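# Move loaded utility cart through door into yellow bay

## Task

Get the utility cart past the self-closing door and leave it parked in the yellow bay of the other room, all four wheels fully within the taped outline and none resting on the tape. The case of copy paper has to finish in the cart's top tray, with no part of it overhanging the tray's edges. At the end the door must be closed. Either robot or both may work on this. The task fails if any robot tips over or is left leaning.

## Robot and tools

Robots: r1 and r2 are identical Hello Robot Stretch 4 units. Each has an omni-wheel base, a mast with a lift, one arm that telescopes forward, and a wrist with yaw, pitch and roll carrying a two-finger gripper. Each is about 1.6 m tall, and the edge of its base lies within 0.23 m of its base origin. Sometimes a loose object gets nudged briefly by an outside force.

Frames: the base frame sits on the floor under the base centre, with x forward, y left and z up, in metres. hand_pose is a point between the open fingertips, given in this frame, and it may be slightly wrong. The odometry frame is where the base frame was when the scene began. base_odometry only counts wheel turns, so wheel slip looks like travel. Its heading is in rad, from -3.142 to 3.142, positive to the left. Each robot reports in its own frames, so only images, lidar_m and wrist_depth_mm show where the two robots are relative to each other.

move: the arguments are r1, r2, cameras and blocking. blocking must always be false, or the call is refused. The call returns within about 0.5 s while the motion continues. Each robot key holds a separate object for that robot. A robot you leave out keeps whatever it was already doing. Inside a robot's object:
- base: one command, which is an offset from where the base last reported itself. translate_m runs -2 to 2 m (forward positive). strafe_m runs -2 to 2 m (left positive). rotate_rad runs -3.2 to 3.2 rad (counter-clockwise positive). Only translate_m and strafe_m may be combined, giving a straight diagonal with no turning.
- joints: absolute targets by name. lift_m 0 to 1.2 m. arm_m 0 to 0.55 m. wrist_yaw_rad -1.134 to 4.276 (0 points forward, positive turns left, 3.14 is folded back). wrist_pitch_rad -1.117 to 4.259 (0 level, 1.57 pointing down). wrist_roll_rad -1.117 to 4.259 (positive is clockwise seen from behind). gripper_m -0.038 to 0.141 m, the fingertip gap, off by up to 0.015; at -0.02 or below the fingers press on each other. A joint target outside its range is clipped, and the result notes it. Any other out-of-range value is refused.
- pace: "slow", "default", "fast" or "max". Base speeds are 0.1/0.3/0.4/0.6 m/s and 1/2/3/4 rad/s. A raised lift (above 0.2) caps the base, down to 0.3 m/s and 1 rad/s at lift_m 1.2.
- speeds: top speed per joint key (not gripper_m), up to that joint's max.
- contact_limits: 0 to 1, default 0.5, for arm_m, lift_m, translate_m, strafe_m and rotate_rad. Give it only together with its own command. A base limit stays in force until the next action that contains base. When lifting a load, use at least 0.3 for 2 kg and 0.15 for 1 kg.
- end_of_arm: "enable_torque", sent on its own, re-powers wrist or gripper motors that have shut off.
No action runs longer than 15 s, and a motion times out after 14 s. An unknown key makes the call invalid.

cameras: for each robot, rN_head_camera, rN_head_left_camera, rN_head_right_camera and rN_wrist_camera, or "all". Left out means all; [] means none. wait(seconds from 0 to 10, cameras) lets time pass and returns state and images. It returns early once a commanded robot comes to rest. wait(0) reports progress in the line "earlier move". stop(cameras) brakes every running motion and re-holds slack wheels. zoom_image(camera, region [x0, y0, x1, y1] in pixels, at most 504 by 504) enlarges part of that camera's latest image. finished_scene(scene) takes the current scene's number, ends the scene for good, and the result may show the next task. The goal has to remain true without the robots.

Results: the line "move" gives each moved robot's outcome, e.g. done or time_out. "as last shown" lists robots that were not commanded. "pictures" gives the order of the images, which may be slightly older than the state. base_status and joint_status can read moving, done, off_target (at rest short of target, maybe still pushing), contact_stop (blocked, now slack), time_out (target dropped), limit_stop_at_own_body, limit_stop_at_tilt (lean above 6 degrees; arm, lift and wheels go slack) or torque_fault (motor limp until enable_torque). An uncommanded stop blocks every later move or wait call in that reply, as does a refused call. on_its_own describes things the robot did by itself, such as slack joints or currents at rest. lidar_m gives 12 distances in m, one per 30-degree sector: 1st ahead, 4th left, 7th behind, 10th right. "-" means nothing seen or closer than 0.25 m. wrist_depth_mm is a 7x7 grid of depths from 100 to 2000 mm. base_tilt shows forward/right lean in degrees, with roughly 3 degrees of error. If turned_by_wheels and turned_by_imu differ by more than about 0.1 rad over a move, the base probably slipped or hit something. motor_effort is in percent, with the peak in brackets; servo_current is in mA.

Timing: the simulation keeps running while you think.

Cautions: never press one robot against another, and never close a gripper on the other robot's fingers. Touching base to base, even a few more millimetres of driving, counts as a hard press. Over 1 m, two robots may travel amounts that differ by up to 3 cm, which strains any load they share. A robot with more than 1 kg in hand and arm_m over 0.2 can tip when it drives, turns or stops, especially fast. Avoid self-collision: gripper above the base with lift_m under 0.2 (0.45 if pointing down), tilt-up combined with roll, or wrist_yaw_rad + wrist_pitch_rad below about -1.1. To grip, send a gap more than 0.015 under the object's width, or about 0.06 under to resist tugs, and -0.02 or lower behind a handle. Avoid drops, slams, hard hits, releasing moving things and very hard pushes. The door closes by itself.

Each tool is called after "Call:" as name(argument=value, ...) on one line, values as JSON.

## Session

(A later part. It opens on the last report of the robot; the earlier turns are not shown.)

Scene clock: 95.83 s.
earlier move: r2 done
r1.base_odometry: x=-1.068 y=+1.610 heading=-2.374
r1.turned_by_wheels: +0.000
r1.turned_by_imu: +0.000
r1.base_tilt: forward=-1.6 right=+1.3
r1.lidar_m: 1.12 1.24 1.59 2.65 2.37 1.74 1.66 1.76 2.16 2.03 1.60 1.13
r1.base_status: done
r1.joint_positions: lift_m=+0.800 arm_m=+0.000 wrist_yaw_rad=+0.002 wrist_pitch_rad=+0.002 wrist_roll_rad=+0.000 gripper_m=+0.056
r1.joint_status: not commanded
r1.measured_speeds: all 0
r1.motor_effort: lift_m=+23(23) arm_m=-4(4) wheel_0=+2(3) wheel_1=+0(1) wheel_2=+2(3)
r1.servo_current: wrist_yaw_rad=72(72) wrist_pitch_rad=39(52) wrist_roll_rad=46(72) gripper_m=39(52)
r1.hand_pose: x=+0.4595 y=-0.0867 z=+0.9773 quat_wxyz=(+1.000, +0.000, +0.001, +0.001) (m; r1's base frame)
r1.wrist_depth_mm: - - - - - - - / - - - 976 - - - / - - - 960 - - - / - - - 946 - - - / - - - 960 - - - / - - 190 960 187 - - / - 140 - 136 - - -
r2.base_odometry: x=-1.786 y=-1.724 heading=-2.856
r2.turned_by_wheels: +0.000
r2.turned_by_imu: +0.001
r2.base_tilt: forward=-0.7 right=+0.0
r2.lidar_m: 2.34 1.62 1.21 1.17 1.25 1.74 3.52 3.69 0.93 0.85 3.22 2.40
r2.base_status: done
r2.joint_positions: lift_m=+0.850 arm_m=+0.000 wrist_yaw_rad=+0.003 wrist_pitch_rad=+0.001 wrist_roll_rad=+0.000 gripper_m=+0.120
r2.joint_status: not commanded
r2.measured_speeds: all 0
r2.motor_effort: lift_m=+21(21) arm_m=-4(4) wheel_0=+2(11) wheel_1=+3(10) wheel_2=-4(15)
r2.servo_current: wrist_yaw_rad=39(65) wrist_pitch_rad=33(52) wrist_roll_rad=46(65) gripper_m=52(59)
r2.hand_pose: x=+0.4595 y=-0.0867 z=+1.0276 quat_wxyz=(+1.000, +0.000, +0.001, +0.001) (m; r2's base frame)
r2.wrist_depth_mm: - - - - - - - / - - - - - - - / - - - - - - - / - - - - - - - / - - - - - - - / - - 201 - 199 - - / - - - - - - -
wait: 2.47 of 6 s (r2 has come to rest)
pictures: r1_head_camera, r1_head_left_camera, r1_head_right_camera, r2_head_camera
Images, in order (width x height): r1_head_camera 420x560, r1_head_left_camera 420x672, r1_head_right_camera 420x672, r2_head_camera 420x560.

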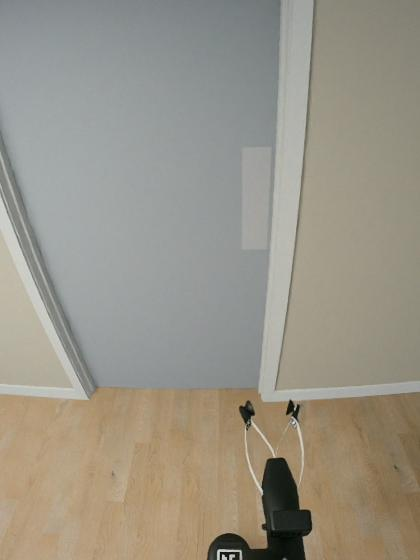

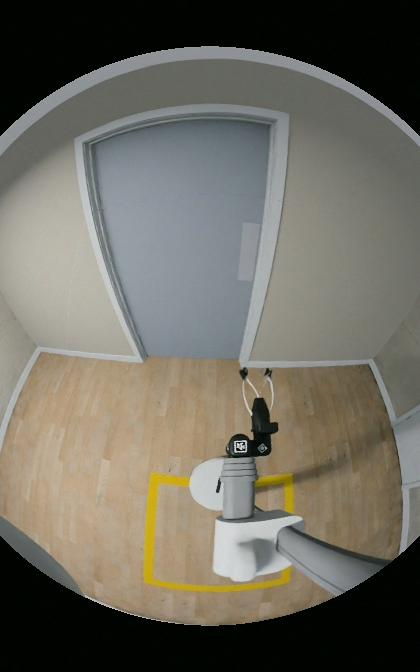

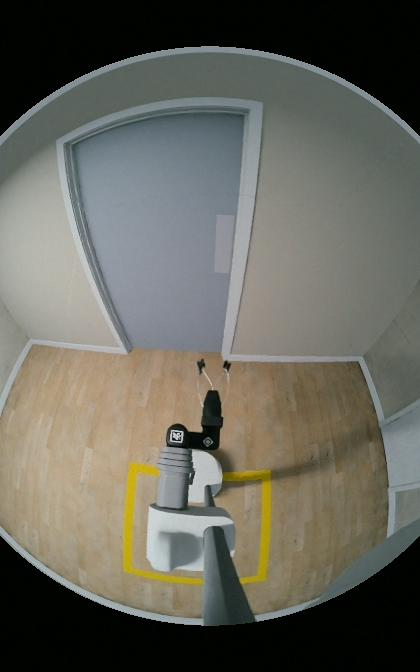

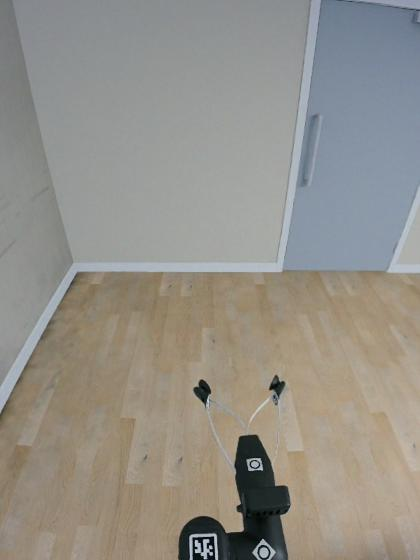

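Call:
move(r2={"base":{"translate_m":1.35,"strafe_m":-0.8}}, blocking=false, cameras=[])

Call:
wait(seconds=8, cameras=["r2_head_camera","r2_wrist_camera"])

Scene clock: 109.43 s.
move: r2 moving
r1: as last shown
r1.lidar_m: 1.10 1.24 1.58 2.66 2.42 1.73 1.67 1.75 2.15 2.03 1.57 1.14
r1.motor_effort: lift_m=+23(23) arm_m=-3(4) wheel_0=+2(2) wheel_1=+0(0) wheel_2=+3(3)
r1.servo_current: wrist_yaw_rad=52(59) wrist_pitch_rad=33(46) wrist_roll_rad=52(59) gripper_m=46(52)
r1.wrist_depth_mm: - - - - - - - / - - - 976 - - - / - - - 960 - - - / - - - 960 - - - / - - - 976 - - - / - - 189 976 187 - - / - 140 - 137 - - -
r2.base_odometry: x=-1.821 y=-1.715 heading=-2.856
r2.turned_by_wheels: -0.001
r2.turned_by_imu: +0.000
r2.base_tilt: forward=-0.7 right=+0.1
r2.lidar_m: 2.32 1.68 1.23 1.20 1.26 1.78 3.56 3.70 0.88 0.85 3.15 2.35
r2.base_status: translate_m moving; strafe_m moving
r2.joint_positions: lift_m=+0.850 arm_m=+0.000 wrist_yaw_rad=+0.003 wrist_pitch_rad=+0.001 wrist_roll_rad=+0.000 gripper_m=+0.120
r2.joint_status: not commanded
r2.measured_speeds: translate_m=+0.121 strafe_m=-0.070 rotate_rad=+0.003 lift_m=+0.000 arm_m=+0.000 wrist_yaw_rad=+0.000 wrist_pitch_rad=+0.000 wrist_roll_rad=+0.000
r2.motor_effort: lift_m=+21(21) arm_m=-4(4) wheel_0=+9(12) wheel_1=-4(4) wheel_2=-12(13)
r2.servo_current: wrist_yaw_rad=46(59) wrist_pitch_rad=46(46) wrist_roll_rad=39(59) gripper_m=46(59)
r2.hand_pose: x=+0.4595 y=-0.0867 z=+1.0276 quat_wxyz=(+1.000, +0.000, +0.001, +0.001) (m; r2's base frame)
r2.wrist_depth_mm: - - - - - - - / - - - - - - - / - - - - - - - / - - - - - - - / - - - - - - - / - - 201 - 200 - - / - - - - - - -
pictures: none
No camera images: "cameras" was empty.

Scene clock: 115.50 s.
earlier move: r2 done
r1.base_odometry: x=-1.068 y=+1.610 heading=-2.374
r1.turned_by_wheels: +0.000
r1.turned_by_imu: +0.000
r1.base_tilt: forward=-1.6 right=+1.3
r1.lidar_m: 1.11 1.25 1.56 2.65 2.39 1.74 1.67 1.75 2.12 2.03 1.60 1.16
r1.base_status: not commanded
r1.joint_positions: lift_m=+0.800 arm_m=+0.000 wrist_yaw_rad=+0.002 wrist_pitch_rad=+0.002 wrist_roll_rad=+0.000 gripper_m=+0.056
r1.joint_status: not commanded
r1.measured_speeds: all 0
r1.motor_effort: lift_m=+23(23) arm_m=-4(4) wheel_0=+2(3) wheel_1=+0(1) wheel_2=+3(3)
r1.servo_current: wrist_yaw_rad=59(78) wrist_pitch_rad=39(52) wrist_roll_rad=59(72) gripper_m=46(52)
r1.hand_pose: x=+0.4595 y=-0.0867 z=+0.9773 quat_wxyz=(+1.000, +0.000, +0.001, +0.001) (m; r1's base frame)
r1.wrist_depth_mm: - - - - - - - / - - - 976 - - - / - - - 976 - - - / - - - 960 - - - / - - - 960 - - - / - - 190 960 187 - - / - 141 - 136 - - -
r2.base_odometry: x=-3.307 y=-1.336 heading=-2.856
r2.turned_by_wheels: +0.000
r2.turned_by_imu: +0.003
r2.base_tilt: forward=-0.6 right=+0.1
r2.lidar_m: 0.89 1.01 1.47 1.91 2.03 2.86 1.44 1.42 2.90 2.81 1.34 1.00
r2.base_status: done
r2.joint_positions: lift_m=+0.850 arm_m=+0.000 wrist_yaw_rad=+0.003 wrist_pitch_rad=+0.001 wrist_roll_rad=+0.000 gripper_m=+0.120
r2.joint_status: not commanded
r2.measured_speeds: all 0
r2.motor_effort: lift_m=+20(21) arm_m=-4(4) wheel_0=+2(12) wheel_1=-6(7) wheel_2=-4(14)
r2.servo_current: wrist_yaw_rad=46(65) wrist_pitch_rad=33(52) wrist_roll_rad=52(65) gripper_m=46(59)
r2.hand_pose: x=+0.4595 y=-0.0867 z=+1.0277 quat_wxyz=(+1.000, +0.000, +0.001, +0.001) (m; r2's base frame)
r2.wrist_depth_mm: - - - - - - - / - - - 661 - - - / - - - 668 - - - / - - - 668 - - - / - - - 676 - - - / - 186 195 676 185 - - / - - - - - - -
wait: 6.07 of 8 s (r2 has come to rest)
pictures: r2_head_camera, r2_wrist_camera
Images, in order (width x height): r2_head_camera 420x560, r2_wrist_camera 616x392.

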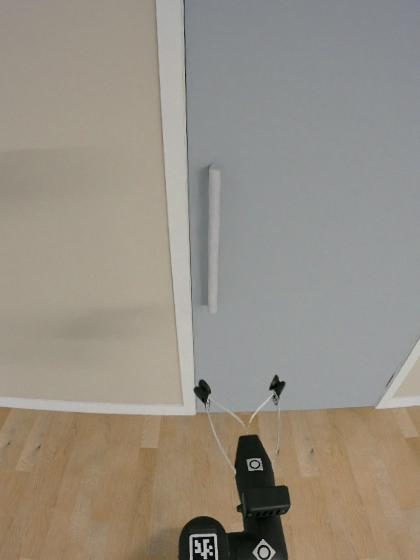

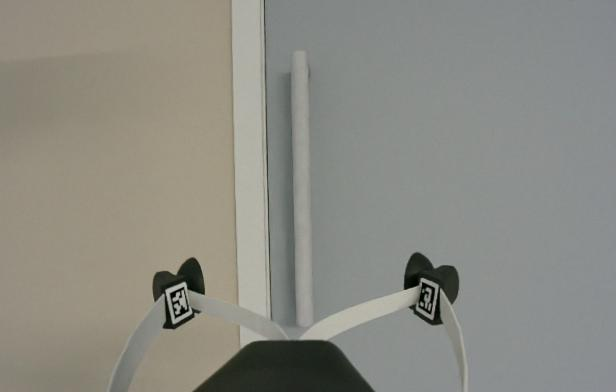

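Call:
move(r2={"base":{"translate_m":0.1},"joints":{"arm_m":0.25},"pace":"slow"}, blocking=false, cameras=[])

Call:
wait(seconds=5, cameras=["r2_wrist_camera"])

Scene clock: 120.40 s.
move: r2 moving
r1: as last shown
r1.lidar_m: 1.12 1.24 1.57 2.66 2.41 1.74 1.67 1.75 2.14 2.02 1.56 1.13
r1.motor_effort: lift_m=+23(23) arm_m=-4(4) wheel_0=+2(3) wheel_1=+0(1) wheel_2=+2(3)
r1.servo_current: wrist_yaw_rad=52(65) wrist_pitch_rad=39(46) wrist_roll_rad=46(59) gripper_m=39(46)
r1.wrist_depth_mm: - - - - - - - / - - - 960 - - - / - - - 976 - - - / - - - 960 - - - / - - - 960 - - - / - - 190 946 188 - - / - 140 - 137 - - -
r2.base_odometry: x=-3.319 y=-1.340 heading=-2.856
r2.turned_by_wheels: +0.000
r2.turned_by_imu: +0.001
r2.base_tilt: forward=-0.7 right=+0.0
r2.lidar_m: 0.87 1.02 1.45 1.91 2.05 2.89 1.45 1.43 2.93 2.81 1.32 0.99
r2.base_status: translate_m moving
r2.joint_positions: lift_m=+0.850 arm_m=+0.012 wrist_yaw_rad=+0.003 wrist_pitch_rad=+0.001 wrist_roll_rad=+0.000 gripper_m=+0.120
r2.joint_status: arm_m moving
r2.measured_speeds: translate_m=+0.047 strafe_m=+0.000 rotate_rad=+0.000 lift_m=+0.000 arm_m=+0.049 wrist_yaw_rad=+0.000 wrist_pitch_rad=+0.000 wrist_roll_rad=+0.000
r2.motor_effort: lift_m=+21(21) arm_m=+7(10) wheel_0=+5(10) wheel_1=+5(7) wheel_2=-10(11)
r2.servo_current: wrist_yaw_rad=52(52) wrist_pitch_rad=46(46) wrist_roll_rad=39(59) gripper_m=52(52)
r2.hand_pose: x=+0.4720 y=-0.0867 z=+1.0277 quat_wxyz=(+1.000, +0.000, +0.001, +0.001) (m; r2's base frame)
r2.wrist_depth_mm: - - - - - - - / - - - - - - - / - - - 647 - - - / - - - 647 - - - / - - - 654 - - - / - 185 190 661 185 - - / - - - - - - -
pictures: none
No camera images: "cameras" was empty.

Scene clock: 123.70 s.
earlier move: r2 done
r1.base_odometry: x=-1.068 y=+1.610 heading=-2.374
r1.turned_by_wheels: +0.000
r1.turned_by_imu: +0.000
r1.base_tilt: forward=-1.6 right=+1.3
r1.lidar_m: 1.11 1.22 1.57 2.65 2.42 1.73 1.67 1.72 2.12 2.04 1.59 1.16
r1.base_status: not commanded
r1.joint_positions: lift_m=+0.800 arm_m=+0.000 wrist_yaw_rad=+0.002 wrist_pitch_rad=+0.002 wrist_roll_rad=+0.000 gripper_m=+0.056
r1.joint_status: not commanded
r1.measured_speeds: all 0
r1.motor_effort: lift_m=+23(23) arm_m=-4(4) wheel_0=+2(3) wheel_1=+0(1) wheel_2=+3(3)
r1.servo_current: wrist_yaw_rad=33(72) wrist_pitch_rad=39(52) wrist_roll_rad=46(72) gripper_m=39(52)
r1.hand_pose: x=+0.4595 y=-0.0867 z=+0.9773 quat_wxyz=(+1.000, +0.000, +0.001, +0.001) (m; r1's base frame)
r1.wrist_depth_mm: - - - - - - - / - - - 960 - - - / - - - 960 - - - / - - - 960 - - - / - - - 960 - - - / - - 190 960 187 - - / - 140 - 137 - - -
r2.base_odometry: x=-3.403 y=-1.364 heading=-2.856
r2.turned_by_wheels: +0.000
r2.turned_by_imu: +0.001
r2.base_tilt: forward=-0.7 right=+0.1
r2.lidar_m: 0.80 0.93 1.32 1.92 2.02 2.86 1.54 1.53 2.92 2.82 1.20 0.91
r2.base_status: done
r2.joint_positions: lift_m=+0.850 arm_m=+0.250 wrist_yaw_rad=+0.003 wrist_pitch_rad=+0.001 wrist_roll_rad=+0.000 gripper_m=+0.120
r2.joint_status: all done
r2.measured_speeds: all 0
r2.motor_effort: lift_m=+21(21) arm_m=+8(13) wheel_0=+5(10) wheel_1=+6(8) wheel_2=-5(11)
r2.servo_current: wrist_yaw_rad=52(72) wrist_pitch_rad=39(52) wrist_roll_rad=39(59) gripper_m=52(65)
r2.hand_pose: x=+0.7093 y=-0.0867 z=+1.0277 quat_wxyz=(+1.000, +0.000, +0.001, +0.001) (m; r2's base frame)
r2.wrist_depth_mm: 413 404 392 389 382 375 370 / 418 407 397 392 384 377 373 / 421 410 399 389 387 379 373 / 424 415 402 394 389 382 377 / 427 415 404 397 394 384 377 / 427 418 198 327 397 384 379 / 433 424 402 - 397 389 384
wait: 3.30 of 5 s (r2 has come to rest)
pictures: r2_wrist_camera
Images, in order (width x height): r2_wrist_camera 616x392.

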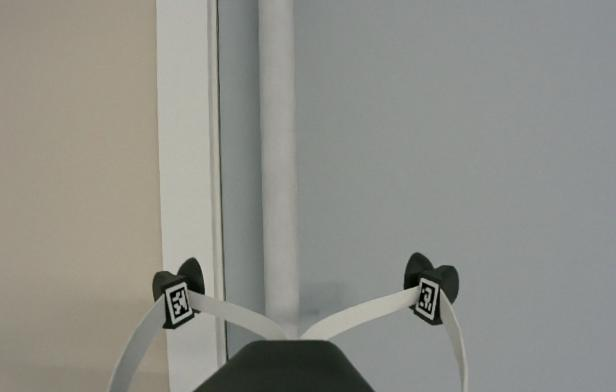

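Call:
move(r2={"base":{"translate_m":0.09,"strafe_m":0.025},"joints":{"arm_m":0.312},"pace":"slow"}, blocking=false, cameras=[])

Call:
wait(seconds=3, cameras=["r2_wrist_camera"])

Scene clock: 130.77 s.
move: r2 moving
r1: as last shown
r1.lidar_m: 1.10 1.21 1.59 2.65 2.40 1.75 1.67 1.72 2.14 2.02 1.61 1.15
r1.motor_effort: lift_m=+23(23) arm_m=-3(4) wheel_0=+1(2) wheel_1=+0(0) wheel_2=+2(3)
r1.servo_current: wrist_yaw_rad=46(65) wrist_pitch_rad=46(52) wrist_roll_rad=46(65) gripper_m=39(52)
r1.wrist_depth_mm: - - - - - - - / - - - 960 - - - / - - - 976 - - - / - - - 960 - - - / - - - 991 - - - / - - 190 960 188 - - / - 140 - 136 - - -
r2.base_odometry: x=-3.414 y=-1.371 heading=-2.855
r2.turned_by_wheels: +0.000
r2.turned_by_imu: +0.001
r2.base_tilt: forward=-0.7 right=+0.1
r2.lidar_m: 0.79 0.93 1.29 1.90 2.03 2.86 1.51 1.54 2.91 2.83 1.22 0.91
r2.base_status: translate_m moving; strafe_m moving
r2.joint_positions: lift_m=+0.850 arm_m=+0.262 wrist_yaw_rad=+0.003 wrist_pitch_rad=+0.001 wrist_roll_rad=+0.000 gripper_m=+0.120
r2.joint_status: arm_m moving
r2.measured_speeds: translate_m=+0.048 strafe_m=+0.013 rotate_rad=-0.001 lift_m=+0.000 arm_m=+0.049 wrist_yaw_rad=+0.000 wrist_pitch_rad=+0.000 wrist_roll_rad=+0.000
r2.motor_effort: lift_m=+21(21) arm_m=+9(14) wheel_0=+5(8) wheel_1=+7(9) wheel_2=-9(10)
r2.servo_current: wrist_yaw_rad=59(65) wrist_pitch_rad=33(46) wrist_roll_rad=59(59) gripper_m=52(52)
r2.hand_pose: x=+0.7220 y=-0.0867 z=+1.0277 quat_wxyz=(+1.000, +0.000, +0.001, +0.001) (m; r2's base frame)
r2.wrist_depth_mm: 392 384 373 368 364 355 349 / 392 387 377 368 364 359 349 / 394 389 377 373 368 359 355 / 397 389 379 373 368 362 355 / 399 392 382 377 370 366 359 / 402 397 375 306 214 366 357 / 407 399 382 - 373 368 359
pictures: none
No camera images: "cameras" was empty.

Scene clock: 132.43 s.
earlier move: r2 done
r1.base_odometry: x=-1.068 y=+1.610 heading=-2.374
r1.turned_by_wheels: +0.000
r1.turned_by_imu: +0.000
r1.base_tilt: forward=-1.6 right=+1.3
r1.lidar_m: 1.11 1.22 1.60 2.67 2.39 1.74 1.65 1.74 2.14 2.02 1.58 1.15
r1.base_status: not commanded
r1.joint_positions: lift_m=+0.800 arm_m=+0.000 wrist_yaw_rad=+0.002 wrist_pitch_rad=+0.002 wrist_roll_rad=+0.000 gripper_m=+0.056
r1.joint_status: not commanded
r1.measured_speeds: all 0
r1.motor_effort: lift_m=+22(23) arm_m=-3(4) wheel_0=+2(3) wheel_1=+0(1) wheel_2=+2(3)
r1.servo_current: wrist_yaw_rad=52(65) wrist_pitch_rad=39(52) wrist_roll_rad=52(65) gripper_m=33(52)
r1.hand_pose: x=+0.4595 y=-0.0867 z=+0.9773 quat_wxyz=(+1.000, +0.000, +0.001, +0.001) (m; r1's base frame)
r1.wrist_depth_mm: - - - - - - - / - - - 960 - - - / - - - 960 - - - / - - - 960 - - - / - - - 976 - - - / - - 190 960 187 - - / - 141 - 137 - - -
r2.base_odometry: x=-3.482 y=-1.414 heading=-2.856
r2.turned_by_wheels: +0.000
r2.turned_by_imu: +0.000
r2.base_tilt: forward=-0.6 right=+0.1
r2.lidar_m: 0.71 0.83 1.20 1.89 2.01 2.79 1.63 1.61 2.95 2.63 1.09 0.81
r2.base_status: done
r2.joint_positions: lift_m=+0.850 arm_m=+0.312 wrist_yaw_rad=+0.003 wrist_pitch_rad=+0.001 wrist_roll_rad=+0.000 gripper_m=+0.120
r2.joint_status: all done
r2.measured_speeds: all 0
r2.motor_effort: lift_m=+21(21) arm_m=+8(14) wheel_0=+4(9) wheel_1=+4(9) wheel_2=-5(10)
r2.servo_current: wrist_yaw_rad=39(65) wrist_pitch_rad=39(46) wrist_roll_rad=46(59) gripper_m=52(59)
r2.hand_pose: x=+0.7713 y=-0.0867 z=+1.0277 quat_wxyz=(+1.000, +0.000, +0.001, +0.001) (m; r2's base frame)
r2.wrist_depth_mm: 258 239 249 166 238 236 230 / 259 241 249 167 241 236 232 / 262 243 251 168 241 237 233 / 262 244 252 170 243 238 236 / 265 246 253 169 244 240 236 / 266 247 254 169 245 241 237 / 268 250 258 - 247 241 239
wait: 1.67 of 3 s (r2 has come to rest)
pictures: r2_wrist_camera
Images, in order (width x height): r2_wrist_camera 616x392.

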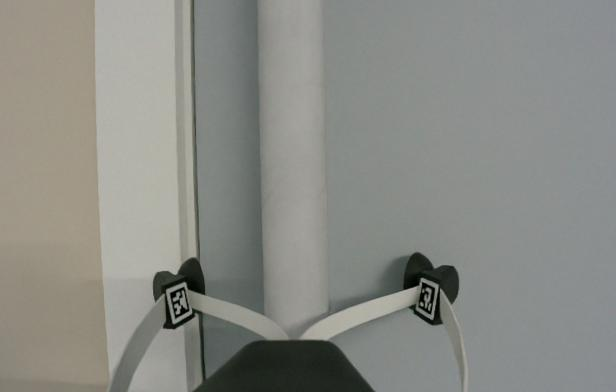

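Call:
move(r2={"joints":{"gripper_m":-0.02}}, blocking=false, cameras=[])

Call:
wait(seconds=2, cameras=[])

Call:
move(r2={"base":{"translate_m":-0.2,"strafe_m":-0.02},"joints":{"wrist_yaw_rad":0.22},"speeds":{"wrist_yaw_rad":0.12},"pace":"slow"}, blocking=false, cameras=[])

Call:
wait(seconds=4, cameras=["r2_wrist_camera","r2_head_camera"])

Scene clock: 152.43 s.
move: r2 moving
r1: as last shown
r1.lidar_m: 1.10 1.23 1.59 2.66 2.39 1.75 1.66 1.73 2.14 2.02 1.60 1.15
r1.motor_effort: lift_m=+23(23) arm_m=-4(4) wheel_0=+2(2) wheel_1=+0(0) wheel_2=+2(3)
r1.servo_current: wrist_yaw_rad=52(65) wrist_pitch_rad=46(52) wrist_roll_rad=52(72) gripper_m=46(46)
r1.wrist_depth_mm: - - - - - - - / - - - 960 - - - / - - - 960 - - - / - - - 976 - - - / - - - 960 - - - / - - 190 960 186 - - / - 140 - 137 - - -
r2.base_odometry: x=-3.482 y=-1.414 heading=-2.856
r2.turned_by_wheels: +0.000
r2.turned_by_imu: +0.000
r2.base_tilt: forward=-0.6 right=+0.1
r2.lidar_m: 0.72 0.82 1.21 1.89 1.98 2.84 1.65 1.59 2.95 2.69 1.09 0.81
r2.base_status: not commanded
r2.joint_positions: lift_m=+0.850 arm_m=+0.312 wrist_yaw_rad=+0.003 wrist_pitch_rad=+0.001 wrist_roll_rad=+0.000 gripper_m=+0.106
r2.joint_status: gripper_m moving
r2.measured_speeds: all 0
r2.motor_effort: lift_m=+21(21) arm_m=+7(8) wheel_0=+4(4) wheel_1=+4(5) wheel_2=-5(5)
r2.servo_current: wrist_yaw_rad=59(59) wrist_pitch_rad=39(39) wrist_roll_rad=59(59) gripper_m=111(111)
r2.hand_pose: x=+0.7713 y=-0.0867 z=+1.0277 quat_wxyz=(+1.000, +0.000, +0.001, +0.001) (m; r2's base frame)
r2.wrist_depth_mm: 258 240 249 165 238 235 230 / 258 241 249 167 240 236 233 / 262 242 251 168 241 236 234 / 263 244 252 170 244 237 236 / 265 246 254 169 244 239 236 / 267 247 202 170 200 241 238 / 267 249 256 - 246 240 239
pictures: none
No camera images: "cameras" was empty.

Scene clock: 154.10 s.
earlier move: r2 done
r1.base_odometry: x=-1.068 y=+1.610 heading=-2.374
r1.turned_by_wheels: +0.000
r1.turned_by_imu: +0.000
r1.base_tilt: forward=-1.6 right=+1.3
r1.lidar_m: 1.11 1.23 1.57 2.63 2.40 1.71 1.66 1.74 2.15 2.03 1.56 1.15
r1.base_status: not commanded
r1.joint_positions: lift_m=+0.800 arm_m=+0.000 wrist_yaw_rad=+0.002 wrist_pitch_rad=+0.002 wrist_roll_rad=+0.000 gripper_m=+0.056
r1.joint_status: not commanded
r1.measured_speeds: all 0
r1.motor_effort: lift_m=+23(23) arm_m=-3(4) wheel_0=+2(2) wheel_1=+0(1) wheel_2=+2(3)
r1.servo_current: wrist_yaw_rad=46(72) wrist_pitch_rad=46(52) wrist_roll_rad=52(72) gripper_m=39(52)
r1.hand_pose: x=+0.4595 y=-0.0867 z=+0.9773 quat_wxyz=(+1.000, +0.000, +0.001, +0.001) (m; r1's base frame)
r1.wrist_depth_mm: - - - - - - - / - - - 946 - - - / - - - 976 - - - / - - - 960 - - - / - - - 976 - - - / - - 190 960 187 - - / - 141 - 137 - - -
r2.base_odometry: x=-3.482 y=-1.414 heading=-2.855
r2.turned_by_wheels: +0.000
r2.turned_by_imu: +0.001
r2.base_tilt: forward=-0.6 right=+0.1
r2.lidar_m: 0.71 0.81 1.17 1.89 2.00 2.85 1.62 1.62 2.96 2.67 1.08 0.81
r2.base_status: not commanded
r2.joint_positions: lift_m=+0.850 arm_m=+0.312 wrist_yaw_rad=+0.003 wrist_pitch_rad=+0.001 wrist_roll_rad=+0.000 gripper_m=-0.019
r2.joint_status: all done
r2.measured_speeds: all 0
r2.motor_effort: lift_m=+21(21) arm_m=-2(8) wheel_0=+3(4) wheel_1=+4(5) wheel_2=+1(6)
r2.servo_current: wrist_yaw_rad=52(65) wrist_pitch_rad=39(46) wrist_roll_rad=46(59) gripper_m=111(169)
r2.hand_pose: x=+0.7715 y=-0.0867 z=+1.0277 quat_wxyz=(+1.000, +0.000, +0.001, +0.001) (m; r2's base frame)
r2.wrist_depth_mm: 257 238 247 163 237 232 228 / 258 240 248 167 237 233 229 / 262 240 249 165 239 235 231 / 263 243 251 168 241 235 232 / 264 245 253 167 243 237 235 / 267 248 187 169 183 238 235 / 268 249 255 - 245 238 237
wait: 1.67 of 2 s (r2 has come to rest)
pictures: none
No camera images: "cameras" was empty.

Scene clock: 154.60 s.
move: r2 moving
r1: as last shown
r1.lidar_m: 1.12 1.24 1.60 2.65 2.39 1.75 1.68 1.73 2.13 2.02 1.61 1.14
r1.motor_effort: lift_m=+23(23) arm_m=-3(4) wheel_0=+2(2) wheel_1=+0(1) wheel_2=+3(3)
r1.servo_current: wrist_yaw_rad=52(65) wrist_pitch_rad=46(46) wrist_roll_rad=59(65) gripper_m=39(46)
r1.wrist_depth_mm: - - - - - - - / - - - 960 - - - / - - - 991 - - - / - - - 960 - - - / - - - 976 - - - / - - 190 976 187 - - / - 141 - 136 - - -
r2.base_odometry: x=-3.471 y=-1.409 heading=-2.856
r2.turned_by_wheels: -0.001
r2.turned_by_imu: -0.007
r2.base_tilt: forward=-0.6 right=+0.1
r2.lidar_m: 0.71 0.83 1.19 1.88 1.98 2.79 1.63 1.59 2.94 2.76 1.09 0.82
r2.base_status: translate_m moving; strafe_m moving
r2.joint_positions: lift_m=+0.850 arm_m=+0.312 wrist_yaw_rad=+0.050 wrist_pitch_rad=+0.001 wrist_roll_rad=+0.000 gripper_m=-0.019
r2.joint_status: wrist_yaw_rad moving
r2.measured_speeds: translate_m=-0.050 strafe_m=-0.006 rotate_rad=+0.005 lift_m=+0.000 arm_m=+0.000 wrist_yaw_rad=+0.098 wrist_pitch_rad=+0.000 wrist_roll_rad=+0.000
r2.motor_effort: lift_m=+20(21) arm_m=-4(4) wheel_0=-13(15) wheel_1=-14(14) wheel_2=+15(17)
r2.servo_current: wrist_yaw_rad=72(78) wrist_pitch_rad=39(46) wrist_roll_rad=59(59) gripper_m=111(117)
r2.hand_pose: x=+0.7753 y=-0.0728 z=+1.0277 quat_wxyz=(+1.000, +0.000, +0.001, +0.025) (m; r2's base frame)
r2.wrist_depth_mm: 270 248 248 164 236 230 226 / 272 250 249 165 237 230 227 / 273 252 251 166 239 233 229 / 276 253 253 167 241 234 229 / 277 254 254 169 242 235 230 / 281 257 185 168 181 236 233 / 282 257 256 - 243 236 234
pictures: none
No camera images: "cameras" was empty.

Scene clock: 157.40 s.
earlier move: r2 done
r1.base_odometry: x=-1.068 y=+1.610 heading=-2.374
r1.turned_by_wheels: +0.000
r1.turned_by_imu: +0.000
r1.base_tilt: forward=-1.6 right=+1.2
r1.lidar_m: 1.11 1.32 1.56 2.66 2.41 1.76 1.68 1.76 2.15 2.03 1.60 1.16
r1.base_status: not commanded
r1.joint_positions: lift_m=+0.800 arm_m=+0.000 wrist_yaw_rad=+0.002 wrist_pitch_rad=+0.002 wrist_roll_rad=+0.000 gripper_m=+0.056
r1.joint_status: not commanded
r1.measured_speeds: all 0
r1.motor_effort: lift_m=+23(23) arm_m=-3(4) wheel_0=+2(2) wheel_1=+0(1) wheel_2=+2(3)
r1.servo_current: wrist_yaw_rad=39(65) wrist_pitch_rad=39(52) wrist_roll_rad=39(65) gripper_m=39(52)
r1.hand_pose: x=+0.4595 y=-0.0867 z=+0.9773 quat_wxyz=(+1.000, +0.000, +0.001, +0.001) (m; r1's base frame)
r1.wrist_depth_mm: - - - - - - - / - - - 1118 - - - / - - - 1138 - - - / - - - 1138 - - - / - - - - - - - / - - 190 - 188 - - / - 140 - 137 - - -
r2.base_odometry: x=-3.296 y=-1.338 heading=-2.856
r2.turned_by_wheels: +0.000
r2.turned_by_imu: -0.097
r2.base_tilt: forward=-0.6 right=+0.2
r2.lidar_m: 0.73 0.99 1.30 1.88 1.95 2.55 1.51 1.44 3.05 2.84 1.48 0.89
r2.base_status: done
r2.joint_positions: lift_m=+0.850 arm_m=+0.312 wrist_yaw_rad=+0.215 wrist_pitch_rad=+0.001 wrist_roll_rad=+0.000 gripper_m=-0.019
r2.joint_status: all done
r2.measured_speeds: all 0
r2.motor_effort: lift_m=+21(21) arm_m=-5(5) wheel_0=-16(22) wheel_1=-11(19) wheel_2=+11(17)
r2.servo_current: wrist_yaw_rad=46(124) wrist_pitch_rad=39(52) wrist_roll_rad=46(65) gripper_m=111(117)
r2.hand_pose: x=+0.7834 y=-0.0238 z=+1.0277 quat_wxyz=(+0.994, +0.000, +0.001, +0.107) (m; r2's base frame)
r2.wrist_depth_mm: 473 452 242 163 244 243 244 / 473 452 242 165 244 246 245 / 473 459 243 166 245 246 247 / 480 459 246 167 247 248 249 / 480 462 248 168 249 249 250 / - 469 248 168 182 250 252 / - 477 250 - 252 252 252
wait: 2.80 of 4 s (r2 has come to rest)
pictures: r2_head_camera, r2_wrist_camera
Images, in order (width x height): r2_head_camera 420x560, r2_wrist_camera 616x392.

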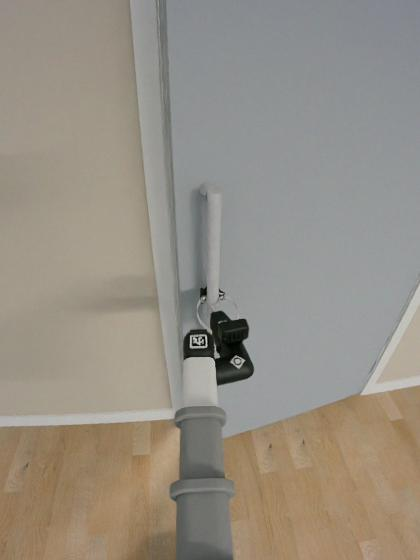

